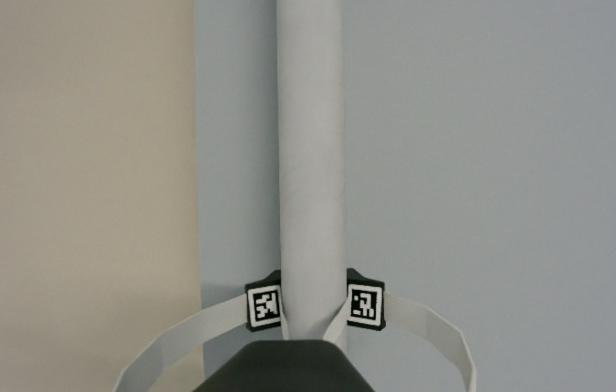

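Call:
move(r2={"base":{"translate_m":-0.185,"strafe_m":-0.08},"joints":{"wrist_yaw_rad":0.5},"speeds":{"wrist_yaw_rad":0.15},"pace":"slow"}, blocking=false, cameras=[])

Call:
wait(seconds=4, cameras=["r2_wrist_camera","r2_head_camera"])

Scene clock: 165.20 s.
move: r2 moving
r1: as last shown
r1.base_tilt: forward=-1.6 right=+1.3
r1.lidar_m: 1.10 1.32 1.58 2.66 2.41 1.75 1.66 1.75 2.14 2.04 1.60 1.15
r1.motor_effort: lift_m=+23(23) arm_m=-4(4) wheel_0=+1(2) wheel_1=+0(1) wheel_2=+3(3)
r1.servo_current: wrist_yaw_rad=72(72) wrist_pitch_rad=39(46) wrist_roll_rad=65(65) gripper_m=46(52)
r1.wrist_depth_mm: - - - - - - - / - - - 1138 - - - / - - - 1138 - - - / - - - 1160 - - - / - - - - - - - / - - 190 - 187 - - / - 140 - 137 - - -
r2.base_odometry: x=-3.286 y=-1.330 heading=-2.857
r2.turned_by_wheels: -0.001
r2.turned_by_imu: -0.038
r2.base_tilt: forward=-0.6 right=+0.1
r2.lidar_m: 0.72 1.00 1.26 1.86 1.91 2.44 1.52 1.46 3.10 2.89 1.59 0.92
r2.base_status: translate_m moving; strafe_m moving
r2.joint_positions: lift_m=+0.850 arm_m=+0.312 wrist_yaw_rad=+0.279 wrist_pitch_rad=+0.001 wrist_roll_rad=+0.000 gripper_m=-0.019
r2.joint_status: wrist_yaw_rad moving
r2.measured_speeds: translate_m=-0.048 strafe_m=-0.022 rotate_rad=+0.004 lift_m=+0.000 arm_m=+0.000 wrist_yaw_rad=+0.175 wrist_pitch_rad=+0.000 wrist_roll_rad=+0.000
r2.motor_effort: lift_m=+21(21) arm_m=-5(5) wheel_0=-11(20) wheel_1=-15(15) wheel_2=+17(17)
r2.servo_current: wrist_yaw_rad=72(85) wrist_pitch_rad=46(46) wrist_roll_rad=39(52) gripper_m=104(117)
r2.hand_pose: x=+0.7843 y=-0.0046 z=+1.0277 quat_wxyz=(+0.990, +0.000, +0.001, +0.139) (m; r2's base frame)
r2.wrist_depth_mm: - 469 243 163 242 241 241 / - 462 245 167 243 242 242 / - 469 247 167 245 243 244 / - 469 248 167 246 245 245 / - 473 250 168 247 247 246 / - 480 250 168 182 249 248 / - 128 252 - 250 249 249
pictures: none
No camera images: "cameras" was empty.

Scene clock: 167.90 s.
earlier move: r2 done
r1.base_odometry: x=-1.068 y=+1.610 heading=-2.374
r1.turned_by_wheels: +0.000
r1.turned_by_imu: +0.000
r1.base_tilt: forward=-1.6 right=+1.3
r1.lidar_m: 1.11 1.38 1.55 2.66 2.40 1.74 1.66 1.72 2.13 2.03 1.59 1.15
r1.base_status: not commanded
r1.joint_positions: lift_m=+0.800 arm_m=+0.000 wrist_yaw_rad=+0.002 wrist_pitch_rad=+0.002 wrist_roll_rad=+0.000 gripper_m=+0.056
r1.joint_status: not commanded
r1.measured_speeds: all 0
r1.motor_effort: lift_m=+23(23) arm_m=-4(4) wheel_0=+2(2) wheel_1=+0(1) wheel_2=+2(3)
r1.servo_current: wrist_yaw_rad=52(72) wrist_pitch_rad=39(52) wrist_roll_rad=52(65) gripper_m=39(52)
r1.hand_pose: x=+0.4595 y=-0.0867 z=+0.9773 quat_wxyz=(+1.000, +0.000, +0.001, +0.001) (m; r1's base frame)
r1.wrist_depth_mm: - - - - - - - / - - - - - - - / - - - 1308 - - - / - - - 1281 - - - / - - - - - - - / - - 190 - 187 - - / - 141 - 137 - - -
r2.base_odometry: x=-3.142 y=-1.210 heading=-2.857
r2.turned_by_wheels: +0.000
r2.turned_by_imu: -0.129
r2.base_tilt: forward=-0.6 right=+0.1
r2.lidar_m: 0.74 1.13 1.36 1.88 1.90 2.24 4.00 1.29 3.29 2.85 2.16 1.10
r2.base_status: done
r2.joint_positions: lift_m=+0.850 arm_m=+0.312 wrist_yaw_rad=+0.487 wrist_pitch_rad=+0.001 wrist_roll_rad=+0.000 gripper_m=-0.019
r2.joint_status: all done
r2.measured_speeds: all 0
r2.motor_effort: lift_m=+21(21) arm_m=-6(6) wheel_0=-11(20) wheel_1=-10(17) wheel_2=+15(21)
r2.servo_current: wrist_yaw_rad=78(163) wrist_pitch_rad=33(46) wrist_roll_rad=46(72) gripper_m=104(117)
r2.hand_pose: x=+0.7788 y=+0.0576 z=+1.0277 quat_wxyz=(+0.971, +0.000, +0.001, +0.241) (m; r2's base frame)
r2.wrist_depth_mm: - - 237 164 247 253 259 / - - 238 165 248 255 260 / - - 240 166 251 258 263 / - - 240 167 251 257 263 / - - 242 168 254 260 265 / - - 184 168 181 262 267 / - 116 243 - 257 262 268
wait: 2.70 of 4 s (r2 has come to rest)
pictures: r2_head_camera, r2_wrist_camera
Images, in order (width x height): r2_head_camera 420x560, r2_wrist_camera 616x392.

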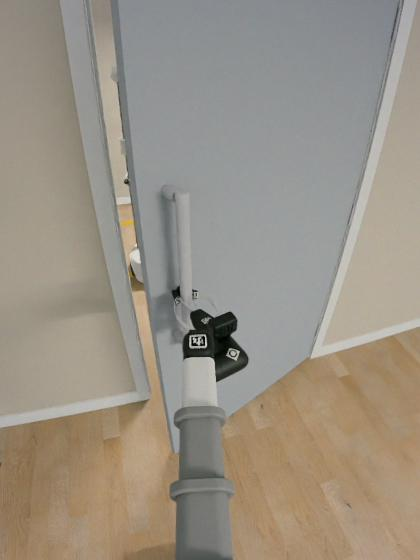

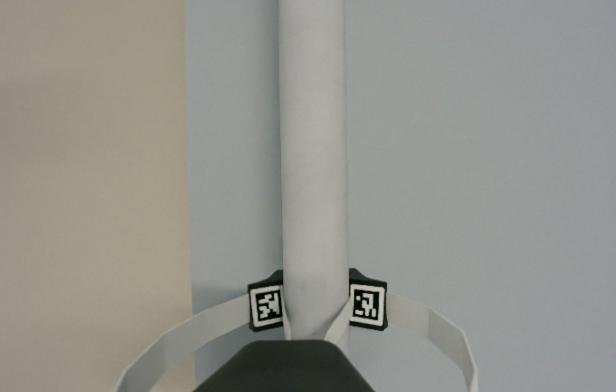

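Call:
move(r2={"base":{"translate_m":-0.15,"strafe_m":-0.15},"joints":{"wrist_yaw_rad":0.8},"speeds":{"wrist_yaw_rad":0.15},"pace":"slow"}, blocking=false, cameras=[])

Call:
wait(seconds=4, cameras=["r2_wrist_camera","r2_head_camera"])

Scene clock: 174.63 s.
move: r2 moving
r1: as last shown
r1.lidar_m: 1.08 1.37 1.57 2.64 2.40 1.74 1.66 1.76 2.14 2.04 1.60 1.15
r1.motor_effort: lift_m=+23(23) arm_m=-4(4) wheel_0=+2(2) wheel_1=+0(0) wheel_2=+2(3)
r1.servo_current: wrist_yaw_rad=46(59) wrist_pitch_rad=39(52) wrist_roll_rad=39(59) gripper_m=46(46)
r1.wrist_depth_mm: - - - - - - - / - - - - - - - / - - - 1336 - - - / - - - 1336 - - - / - - - - - - - / - - 190 - 187 - - / - 140 - 137 - - -
r2.base_odometry: x=-3.135 y=-1.199 heading=-2.856
r2.turned_by_wheels: +0.001
r2.turned_by_imu: -0.032
r2.base_tilt: forward=-0.5 right=+0.1
r2.lidar_m: 0.72 1.10 1.32 1.89 1.87 2.18 3.77 1.27 3.37 2.88 2.28 1.15
r2.base_status: translate_m moving; strafe_m moving
r2.joint_positions: lift_m=+0.850 arm_m=+0.312 wrist_yaw_rad=+0.552 wrist_pitch_rad=+0.001 wrist_roll_rad=+0.000 gripper_m=-0.019
r2.joint_status: wrist_yaw_rad moving
r2.measured_speeds: translate_m=-0.035 strafe_m=-0.036 rotate_rad=+0.004 lift_m=+0.000 arm_m=+0.000 wrist_yaw_rad=+0.172 wrist_pitch_rad=+0.000 wrist_roll_rad=+0.000
r2.motor_effort: lift_m=+21(21) arm_m=-6(6) wheel_0=+1(13) wheel_1=-13(15) wheel_2=+20(20)
r2.servo_current: wrist_yaw_rad=117(150) wrist_pitch_rad=39(46) wrist_roll_rad=52(52) gripper_m=111(111)
r2.hand_pose: x=+0.7745 y=+0.0767 z=+1.0277 quat_wxyz=(+0.962, +0.000, +0.001, +0.272) (m; r2's base frame)
r2.wrist_depth_mm: - - 239 163 247 251 254 / - - 241 165 248 253 256 / - - 241 167 250 254 258 / - - 243 167 251 256 259 / - - 244 168 253 257 260 / - - 184 168 181 258 262 / - - 246 - 256 259 264
pictures: none
No camera images: "cameras" was empty.

Scene clock: 177.50 s.
earlier move: r2 off_target
r1.base_odometry: x=-1.068 y=+1.610 heading=-2.374
r1.turned_by_wheels: +0.000
r1.turned_by_imu: +0.000
r1.base_tilt: forward=-1.6 right=+1.2
r1.lidar_m: 1.11 1.37 1.58 2.66 2.41 1.75 1.67 1.75 2.14 2.02 1.60 1.16
r1.base_status: not commanded
r1.joint_positions: lift_m=+0.800 arm_m=+0.000 wrist_yaw_rad=+0.002 wrist_pitch_rad=+0.002 wrist_roll_rad=+0.000 gripper_m=+0.056
r1.joint_status: not commanded
r1.measured_speeds: all 0
r1.motor_effort: lift_m=+23(23) arm_m=-4(4) wheel_0=+2(3) wheel_1=+0(1) wheel_2=+2(3)
r1.servo_current: wrist_yaw_rad=52(72) wrist_pitch_rad=46(52) wrist_roll_rad=33(72) gripper_m=39(46)
r1.hand_pose: x=+0.4595 y=-0.0867 z=+0.9773 quat_wxyz=(+1.000, +0.000, +0.001, +0.001) (m; r1's base frame)
r1.wrist_depth_mm: - - - - - - - / - - - - - - - / - - - - - - - / - - - - - - - / - - - - - - - / - - 191 - 188 - - / - 140 - 143 - - -
r2.base_odometry: x=-3.040 y=-1.024 heading=-2.857
r2.turned_by_wheels: +0.000
r2.turned_by_imu: -0.128
r2.base_tilt: forward=-0.6 right=+0.0
r2.lidar_m: 0.72 0.74 1.38 1.95 1.93 2.08 3.22 1.15 1.14 2.85 2.83 1.59
r2.base_status: done
r2.joint_positions: lift_m=+0.850 arm_m=+0.312 wrist_yaw_rad=+0.776 wrist_pitch_rad=+0.001 wrist_roll_rad=+0.000 gripper_m=-0.019
r2.joint_status: wrist_yaw_rad off_target (ended at +0.776, target +0.800)
r2.measured_speeds: all 0
r2.on_its_own: wrist_yaw_rad is at rest, and its servo_current (137 mA) is outside its rest range (0 to 104 mA)
r2.motor_effort: lift_m=+21(21) arm_m=-6(6) wheel_0=-1(13) wheel_1=-12(19) wheel_2=+17(21)
r2.servo_current: wrist_yaw_rad=137(195) wrist_pitch_rad=33(46) wrist_roll_rad=46(65) gripper_m=104(117)
r2.hand_pose: x=+0.7501 y=+0.1397 z=+1.0277 quat_wxyz=(+0.926, +0.000, +0.000, +0.378) (m; r2's base frame)
r2.wrist_depth_mm: - - 232 164 253 266 274 / - - 233 167 255 266 278 / - - 235 168 257 266 278 / - - 236 169 258 268 281 / - - 237 169 259 271 283 / - - 182 170 182 273 283 / - - 236 - 265 270 286
wait: 2.87 of 4 s (r2 has come to rest)
pictures: r2_head_camera, r2_wrist_camera
Images, in order (width x height): r2_head_camera 420x560, r2_wrist_camera 616x392.

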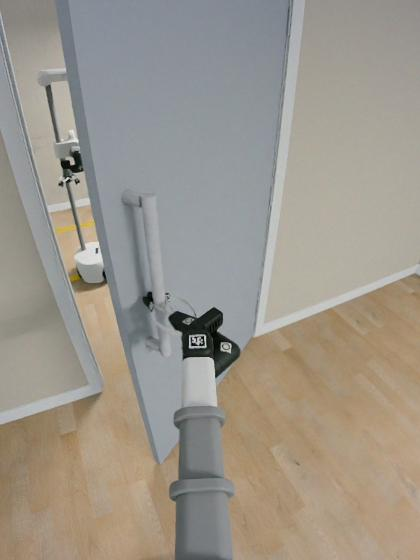

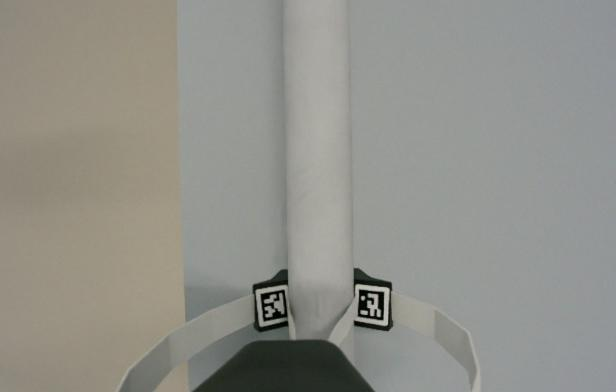

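Call:
move(r2={"base":{"translate_m":-0.12,"strafe_m":-0.2},"joints":{"wrist_yaw_rad":1.1},"speeds":{"wrist_yaw_rad":0.15},"pace":"slow"}, blocking=false, cameras=[])

Call:
wait(seconds=4, cameras=["r2_wrist_camera","r2_head_left_camera"])

Scene clock: 182.60 s.
move: r2 moving
r1: as last shown
r1.base_tilt: forward=-1.6 right=+1.3
r1.lidar_m: 1.13 1.38 1.60 2.66 2.41 1.73 1.67 1.75 2.15 2.03 1.59 1.17
r1.motor_effort: lift_m=+23(23) arm_m=-4(4) wheel_0=+2(2) wheel_1=+0(1) wheel_2=+3(3)
r1.servo_current: wrist_yaw_rad=39(65) wrist_pitch_rad=39(46) wrist_roll_rad=59(59) gripper_m=39(46)
r1.wrist_depth_mm: - - - - - - - / - - - - - - - / - - - - - - - / - - - - - - - / - - - - - - - / - - 190 - 187 - - / - 141 - 143 - - -
r2.base_odometry: x=-3.037 y=-1.012 heading=-2.856
r2.turned_by_wheels: +0.001
r2.turned_by_imu: -0.033
r2.base_tilt: forward=-0.6 right=+0.1
r2.lidar_m: 0.71 0.72 1.35 1.96 1.93 2.10 3.10 1.15 1.14 2.87 2.82 1.63
r2.base_status: translate_m moving; strafe_m moving
r2.joint_positions: lift_m=+0.850 arm_m=+0.312 wrist_yaw_rad=+0.841 wrist_pitch_rad=+0.001 wrist_roll_rad=+0.000 gripper_m=-0.019
r2.joint_status: wrist_yaw_rad moving
r2.measured_speeds: translate_m=-0.025 strafe_m=-0.040 rotate_rad=-0.002 lift_m=+0.000 arm_m=+0.000 wrist_yaw_rad=+0.165 wrist_pitch_rad=+0.000 wrist_roll_rad=+0.000
r2.motor_effort: lift_m=+21(21) arm_m=-6(7) wheel_0=+1(7) wheel_1=-15(15) wheel_2=+22(22)
r2.servo_current: wrist_yaw_rad=195(202) wrist_pitch_rad=39(46) wrist_roll_rad=52(52) gripper_m=98(111)
r2.hand_pose: x=+0.7404 y=+0.1568 z=+1.0277 quat_wxyz=(+0.913, +0.000, +0.000, +0.408) (m; r2's base frame)
r2.wrist_depth_mm: - - 234 165 253 264 272 / - - 235 170 254 264 273 / - - 236 168 256 264 276 / - - 237 168 255 267 276 / - - 239 170 257 267 277 / - - 183 167 181 271 279 / - - 240 - 262 268 282
pictures: none
No camera images: "cameras" was empty.

Scene clock: 186.60 s.
earlier move: r2 contact_stop
r1.base_odometry: x=-1.068 y=+1.610 heading=-2.374
r1.turned_by_wheels: +0.000
r1.turned_by_imu: +0.000
r1.base_tilt: forward=-1.6 right=+1.3
r1.lidar_m: 1.11 1.36 1.57 2.66 2.40 1.73 1.68 1.74 2.14 2.03 1.56 1.13
r1.base_status: not commanded
r1.joint_positions: lift_m=+0.800 arm_m=+0.000 wrist_yaw_rad=+0.002 wrist_pitch_rad=+0.002 wrist_roll_rad=+0.000 gripper_m=+0.056
r1.joint_status: not commanded
r1.measured_speeds: all 0
r1.motor_effort: lift_m=+23(23) arm_m=-4(4) wheel_0=+2(2) wheel_1=+0(1) wheel_2=+2(3)
r1.servo_current: wrist_yaw_rad=65(78) wrist_pitch_rad=52(52) wrist_roll_rad=52(65) gripper_m=46(46)
r1.hand_pose: x=+0.4595 y=-0.0867 z=+0.9773 quat_wxyz=(+1.000, +0.000, +0.001, +0.001) (m; r1's base frame)
r1.wrist_depth_mm: - - - - - - - / - - - - - - - / - - 1537 - - - - / - - - - - - - / - - - - - - - / - - 191 - 187 - - / - 141 - 143 - - -
r2.base_odometry: x=-3.058 y=-0.836 heading=-2.634
r2.turned_by_wheels: +0.222
r2.turned_by_imu: -0.003
r2.base_tilt: forward=-0.6 right=+0.1
r2.lidar_m: 0.69 0.67 1.40 2.07 2.04 2.20 3.25 1.07 1.06 2.75 2.71 1.74
r2.base_status: translate_m contact_stop; strafe_m contact_stop
r2.joint_positions: lift_m=+0.850 arm_m=+0.312 wrist_yaw_rad=+1.087 wrist_pitch_rad=+0.001 wrist_roll_rad=+0.000 gripper_m=-0.019
r2.joint_status: wrist_yaw_rad off_target (ended at +1.067, target +1.100)
r2.measured_speeds: translate_m=+0.061 strafe_m=+0.000 rotate_rad=+0.174 lift_m=+0.000 arm_m=+0.000 wrist_yaw_rad=+0.000 wrist_pitch_rad=+0.000 wrist_roll_rad=+0.000
r2.on_its_own: the wheels are slack since a contact_stop
r2.motor_effort: lift_m=+20(21) arm_m=-8(8) wheel_0=+4(13) wheel_1=+0(22) wheel_2=+1(29)
r2.servo_current: wrist_yaw_rad=78(332) wrist_pitch_rad=46(46) wrist_roll_rad=46(59) gripper_m=98(117)
r2.hand_pose: x=+0.6947 y=+0.2146 z=+1.0277 quat_wxyz=(+0.856, +0.000, +0.000, +0.517) (m; r2's base frame)
r2.wrist_depth_mm: - - 242 163 242 241 242 / - - 244 165 243 242 243 / - - 244 166 244 244 244 / - - 247 167 245 245 245 / - - 248 167 247 247 246 / - - 183 168 180 249 248 / - 125 251 - 249 249 248
wait: 4.00 s; no rest
pictures: r2_head_left_camera, r2_wrist_camera
Images, in order (width x height): r2_head_left_camera 420x672, r2_wrist_camera 616x392.

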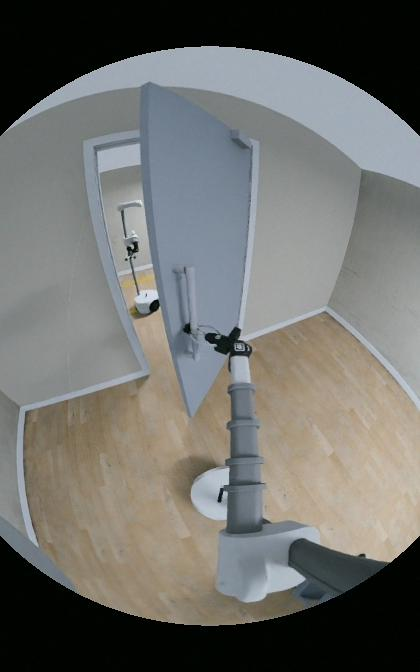

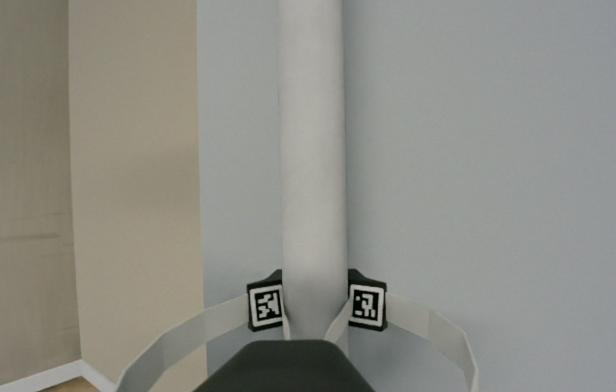

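Call:
move(r2={"base":{"translate_m":-0.08,"strafe_m":-0.18},"joints":{"wrist_yaw_rad":1.2},"speeds":{"wrist_yaw_rad":0.12},"pace":"slow","contact_limits":{"translate_m":0.8}}, blocking=false, cameras=[])

Call:
wait(seconds=4, cameras=["r2_head_left_camera"])

Scene clock: 191.90 s.
move: r2 moving
r1: as last shown
r1.base_tilt: forward=-1.6 right=+1.2
r1.lidar_m: 1.12 1.35 1.56 2.65 2.39 1.74 1.67 1.74 2.14 2.02 1.57 1.17
r1.motor_effort: lift_m=+23(23) arm_m=-3(4) wheel_0=+2(2) wheel_1=+0(1) wheel_2=+2(3)
r1.servo_current: wrist_yaw_rad=46(59) wrist_pitch_rad=39(46) wrist_roll_rad=46(65) gripper_m=39(46)
r1.wrist_depth_mm: - - - - - - - / - - - - - - - / - - - 1308 - - - / - - - 1336 - - - / - - - - - - - / - - 190 - 187 - - / - 141 - 137 - - -
r2.base_odometry: x=-3.182 y=-1.004 heading=-2.434
r2.turned_by_wheels: +0.200
r2.turned_by_imu: +0.196
r2.base_tilt: forward=-0.6 right=+0.1
r2.lidar_m: 0.68 0.69 1.29 2.02 2.06 2.41 1.38 1.27 3.08 2.69 2.14 1.15
r2.base_status: translate_m moving; strafe_m moving
r2.joint_positions: lift_m=+0.850 arm_m=+0.312 wrist_yaw_rad=+1.122 wrist_pitch_rad=+0.001 wrist_roll_rad=+0.000 gripper_m=-0.019
r2.joint_status: wrist_yaw_rad moving
r2.measured_speeds: translate_m=+0.009 strafe_m=-0.032 rotate_rad=+0.000 lift_m=+0.000 arm_m=+0.000 wrist_yaw_rad=+0.118 wrist_pitch_rad=+0.000 wrist_roll_rad=+0.000
r2.motor_effort: lift_m=+21(21) arm_m=-8(8) wheel_0=+7(10) wheel_1=-12(13) wheel_2=+2(4)
r2.servo_current: wrist_yaw_rad=215(234) wrist_pitch_rad=46(46) wrist_roll_rad=59(59) gripper_m=104(111)
r2.contact_limits: translate_m 0.8
r2.hand_pose: x=+0.6871 y=+0.2219 z=+1.0277 quat_wxyz=(+0.847, +0.000, +0.000, +0.532) (m; r2's base frame)
r2.wrist_depth_mm: - - - 165 223 199 185 / - - - 166 225 200 185 / - - - 167 226 202 186 / - - - 166 224 203 187 / - - - 168 225 204 186 / - - 178 167 181 202 190 / - 125 - - 228 196 190
pictures: none
No camera images: "cameras" was empty.

Scene clock: 195.57 s.
earlier move: r2 done
r1.base_odometry: x=-1.068 y=+1.610 heading=-2.374
r1.turned_by_wheels: +0.000
r1.turned_by_imu: +0.000
r1.base_tilt: forward=-1.6 right=+1.3
r1.lidar_m: 1.10 1.36 1.59 2.65 2.40 1.75 1.66 1.75 2.14 2.03 1.58 1.16
r1.base_status: not commanded
r1.joint_positions: lift_m=+0.800 arm_m=+0.000 wrist_yaw_rad=+0.002 wrist_pitch_rad=+0.002 wrist_roll_rad=+0.000 gripper_m=+0.056
r1.joint_status: not commanded
r1.measured_speeds: all 0
r1.motor_effort: lift_m=+23(23) arm_m=-4(4) wheel_0=+2(3) wheel_1=+0(1) wheel_2=+2(3)
r1.servo_current: wrist_yaw_rad=46(65) wrist_pitch_rad=39(52) wrist_roll_rad=39(72) gripper_m=39(52)
r1.hand_pose: x=+0.4595 y=-0.0867 z=+0.9773 quat_wxyz=(+1.000, +0.000, +0.001, +0.001) (m; r1's base frame)
r1.wrist_depth_mm: - - - - - - - / - - - - - - - / - - - - - - - / - - - - - - - / - - - - - - - / - - 190 - 187 - - / - 141 - 143 - - -
r2.base_odometry: x=-3.229 y=-0.814 heading=-2.433
r2.turned_by_wheels: +0.002
r2.turned_by_imu: +0.104
r2.base_tilt: forward=-0.6 right=+0.0
r2.lidar_m: 0.75 0.68 1.49 2.21 2.25 2.79 1.16 1.13 2.78 2.56 1.99 1.15
r2.base_status: done
r2.joint_positions: lift_m=+0.850 arm_m=+0.312 wrist_yaw_rad=+1.201 wrist_pitch_rad=+0.001 wrist_roll_rad=+0.000 gripper_m=-0.019
r2.joint_status: all done
r2.measured_speeds: all 0
r2.motor_effort: lift_m=+21(21) arm_m=-10(11) wheel_0=+4(30) wheel_1=-7(15) wheel_2=+20(25)
r2.servo_current: wrist_yaw_rad=46(273) wrist_pitch_rad=46(46) wrist_roll_rad=46(59) gripper_m=104(111)
r2.contact_limits: translate_m 0.8
r2.hand_pose: x=+0.6690 y=+0.2373 z=+1.0277 quat_wxyz=(+0.825, +0.000, +0.000, +0.565) (m; r2's base frame)
r2.wrist_depth_mm: - - - 164 219 193 176 / - - - 166 220 193 178 / - - - 165 222 195 179 / - - - 166 224 200 180 / - - - 167 225 198 181 / - - 184 168 179 195 182 / - - - - 224 189 182
wait: 3.67 of 4 s (r2 has come to rest)
pictures: r2_head_left_camera
Images, in order (width x height): r2_head_left_camera 420x672.

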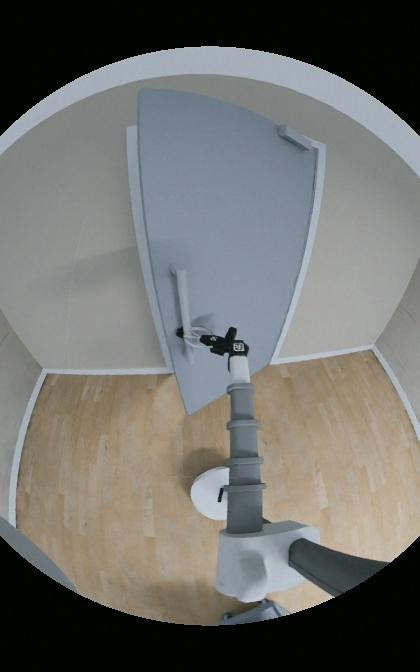

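Call:
move(r2={"base":{"translate_m":-0.12,"strafe_m":-0.16},"joints":{"wrist_yaw_rad":1.4},"speeds":{"wrist_yaw_rad":0.12},"pace":"slow","contact_limits":{"translate_m":1.0}}, blocking=false, cameras=[])

Call:
wait(seconds=4, cameras=["r2_head_left_camera"])

Scene clock: 201.97 s.
move: r2 moving
r1: as last shown
r1.base_tilt: forward=-1.5 right=+1.3
r1.lidar_m: 1.13 1.36 1.59 2.66 2.41 1.74 1.68 1.76 2.14 2.02 1.60 1.16
r1.motor_effort: lift_m=+23(23) arm_m=-3(4) wheel_0=+2(2) wheel_1=+0(1) wheel_2=+2(3)
r1.servo_current: wrist_yaw_rad=52(65) wrist_pitch_rad=33(46) wrist_roll_rad=46(59) gripper_m=33(46)
r2.base_odometry: x=-3.230 y=-0.802 heading=-2.432
r2.turned_by_wheels: +0.001
r2.turned_by_imu: +0.002
r2.base_tilt: forward=-0.6 right=+0.1
r2.lidar_m: 0.74 0.68 1.53 2.19 2.24 2.81 1.16 1.12 2.76 2.52 2.03 1.17
r2.base_status: translate_m moving; strafe_m moving
r2.joint_positions: lift_m=+0.850 arm_m=+0.312 wrist_yaw_rad=+1.232 wrist_pitch_rad=+0.001 wrist_roll_rad=+0.000 gripper_m=-0.019
r2.joint_status: wrist_yaw_rad moving
r2.measured_speeds: translate_m=-0.028 strafe_m=-0.038 rotate_rad=+0.001 lift_m=+0.000 arm_m=+0.000 wrist_yaw_rad=+0.094 wrist_pitch_rad=+0.000 wrist_roll_rad=+0.000
r2.motor_effort: lift_m=+20(21) arm_m=-11(11) wheel_0=+11(17) wheel_1=-10(11) wheel_2=+18(22)
r2.servo_current: wrist_yaw_rad=143(143) wrist_pitch_rad=39(46) wrist_roll_rad=46(52) gripper_m=98(104)
r2.contact_limits: translate_m 1
r2.hand_pose: x=+0.6617 y=+0.2429 z=+1.0277 quat_wxyz=(+0.816, +0.000, +0.000, +0.578) (m; r2's base frame)
r2.wrist_depth_mm: - - - 163 220 194 177 / - - - 164 223 194 178 / - - - 165 223 196 180 / - - - 167 226 198 180 / - - - 167 227 198 181 / - - - 169 181 195 182 / - - - - 225 189 182
pictures: none
No camera images: "cameras" was empty.

Scene clock: 204.73 s.
earlier move: r2 off_target
r1.base_odometry: x=-1.068 y=+1.610 heading=-2.374
r1.turned_by_wheels: +0.000
r1.turned_by_imu: +0.000
r1.base_tilt: forward=-1.6 right=+1.3
r1.lidar_m: 1.10 1.39 1.59 2.65 2.37 1.77 1.67 1.76 2.12 2.05 1.56 1.12
r1.base_status: not commanded
r1.joint_positions: lift_m=+0.800 arm_m=+0.000 wrist_yaw_rad=+0.002 wrist_pitch_rad=+0.002 wrist_roll_rad=+0.000 gripper_m=+0.056
r1.joint_status: not commanded
r1.measured_speeds: all 0
r1.motor_effort: lift_m=+23(23) arm_m=-4(4) wheel_0=+2(2) wheel_1=+0(1) wheel_2=+3(3)
r1.servo_current: wrist_yaw_rad=46(72) wrist_pitch_rad=33(52) wrist_roll_rad=39(72) gripper_m=39(46)
r1.hand_pose: x=+0.4595 y=-0.0867 z=+0.9773 quat_wxyz=(+1.000, +0.000, +0.001, +0.001) (m; r1's base frame)
r1.wrist_depth_mm: - - - - - - - / - - - - - - - / - - 1576 - - - - / - - - - - - - / - - - - - - - / - - 190 - 188 - - / - 140 - 143 - - -
r2.base_odometry: x=-3.242 y=-0.615 heading=-2.433
r2.turned_by_wheels: -0.001
r2.turned_by_imu: -0.001
r2.base_tilt: forward=-0.6 right=+0.1
r2.lidar_m: 0.79 0.64 1.69 2.34 2.37 3.00 0.98 1.06 2.62 2.39 2.21 1.46
r2.base_status: done
r2.joint_positions: lift_m=+0.850 arm_m=+0.312 wrist_yaw_rad=+1.358 wrist_pitch_rad=+0.001 wrist_roll_rad=+0.000 gripper_m=-0.019
r2.joint_status: wrist_yaw_rad off_target (ended at +1.356, target +1.400)
r2.measured_speeds: all 0
r2.on_its_own: wrist_yaw_rad is at rest, and its servo_current (345 mA) is outside its rest range (0 to 104 mA)
r2.motor_effort: lift_m=+21(21) arm_m=-10(11) wheel_0=+1(17) wheel_1=-12(15) wheel_2=+14(22)
r2.servo_current: wrist_yaw_rad=345(468) wrist_pitch_rad=39(46) wrist_roll_rad=46(59) gripper_m=98(111)
r2.contact_limits: translate_m 1
r2.hand_pose: x=+0.6296 y=+0.2635 z=+1.0277 quat_wxyz=(+0.778, +0.000, +0.000, +0.628) (m; r2's base frame)
r2.wrist_depth_mm: - - - 162 220 200 185 / - - - 165 224 201 186 / - - - 163 223 202 186 / - - - 164 223 203 187 / - - - 165 224 204 187 / - - - 167 179 202 190 / - - 145 - 224 196 190
wait: 2.77 of 4 s (r2 has come to rest)
pictures: r2_head_left_camera
Images, in order (width x height): r2_head_left_camera 420x672.

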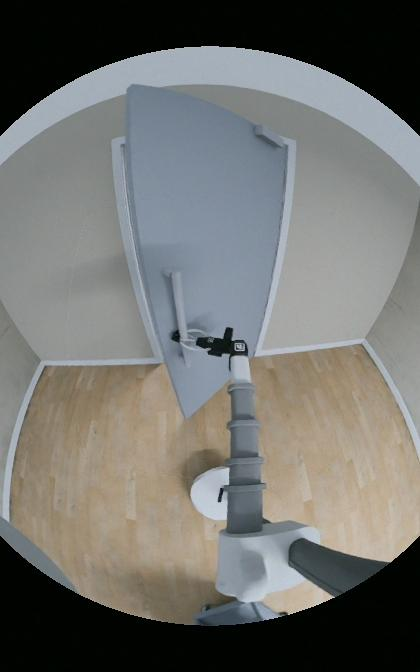

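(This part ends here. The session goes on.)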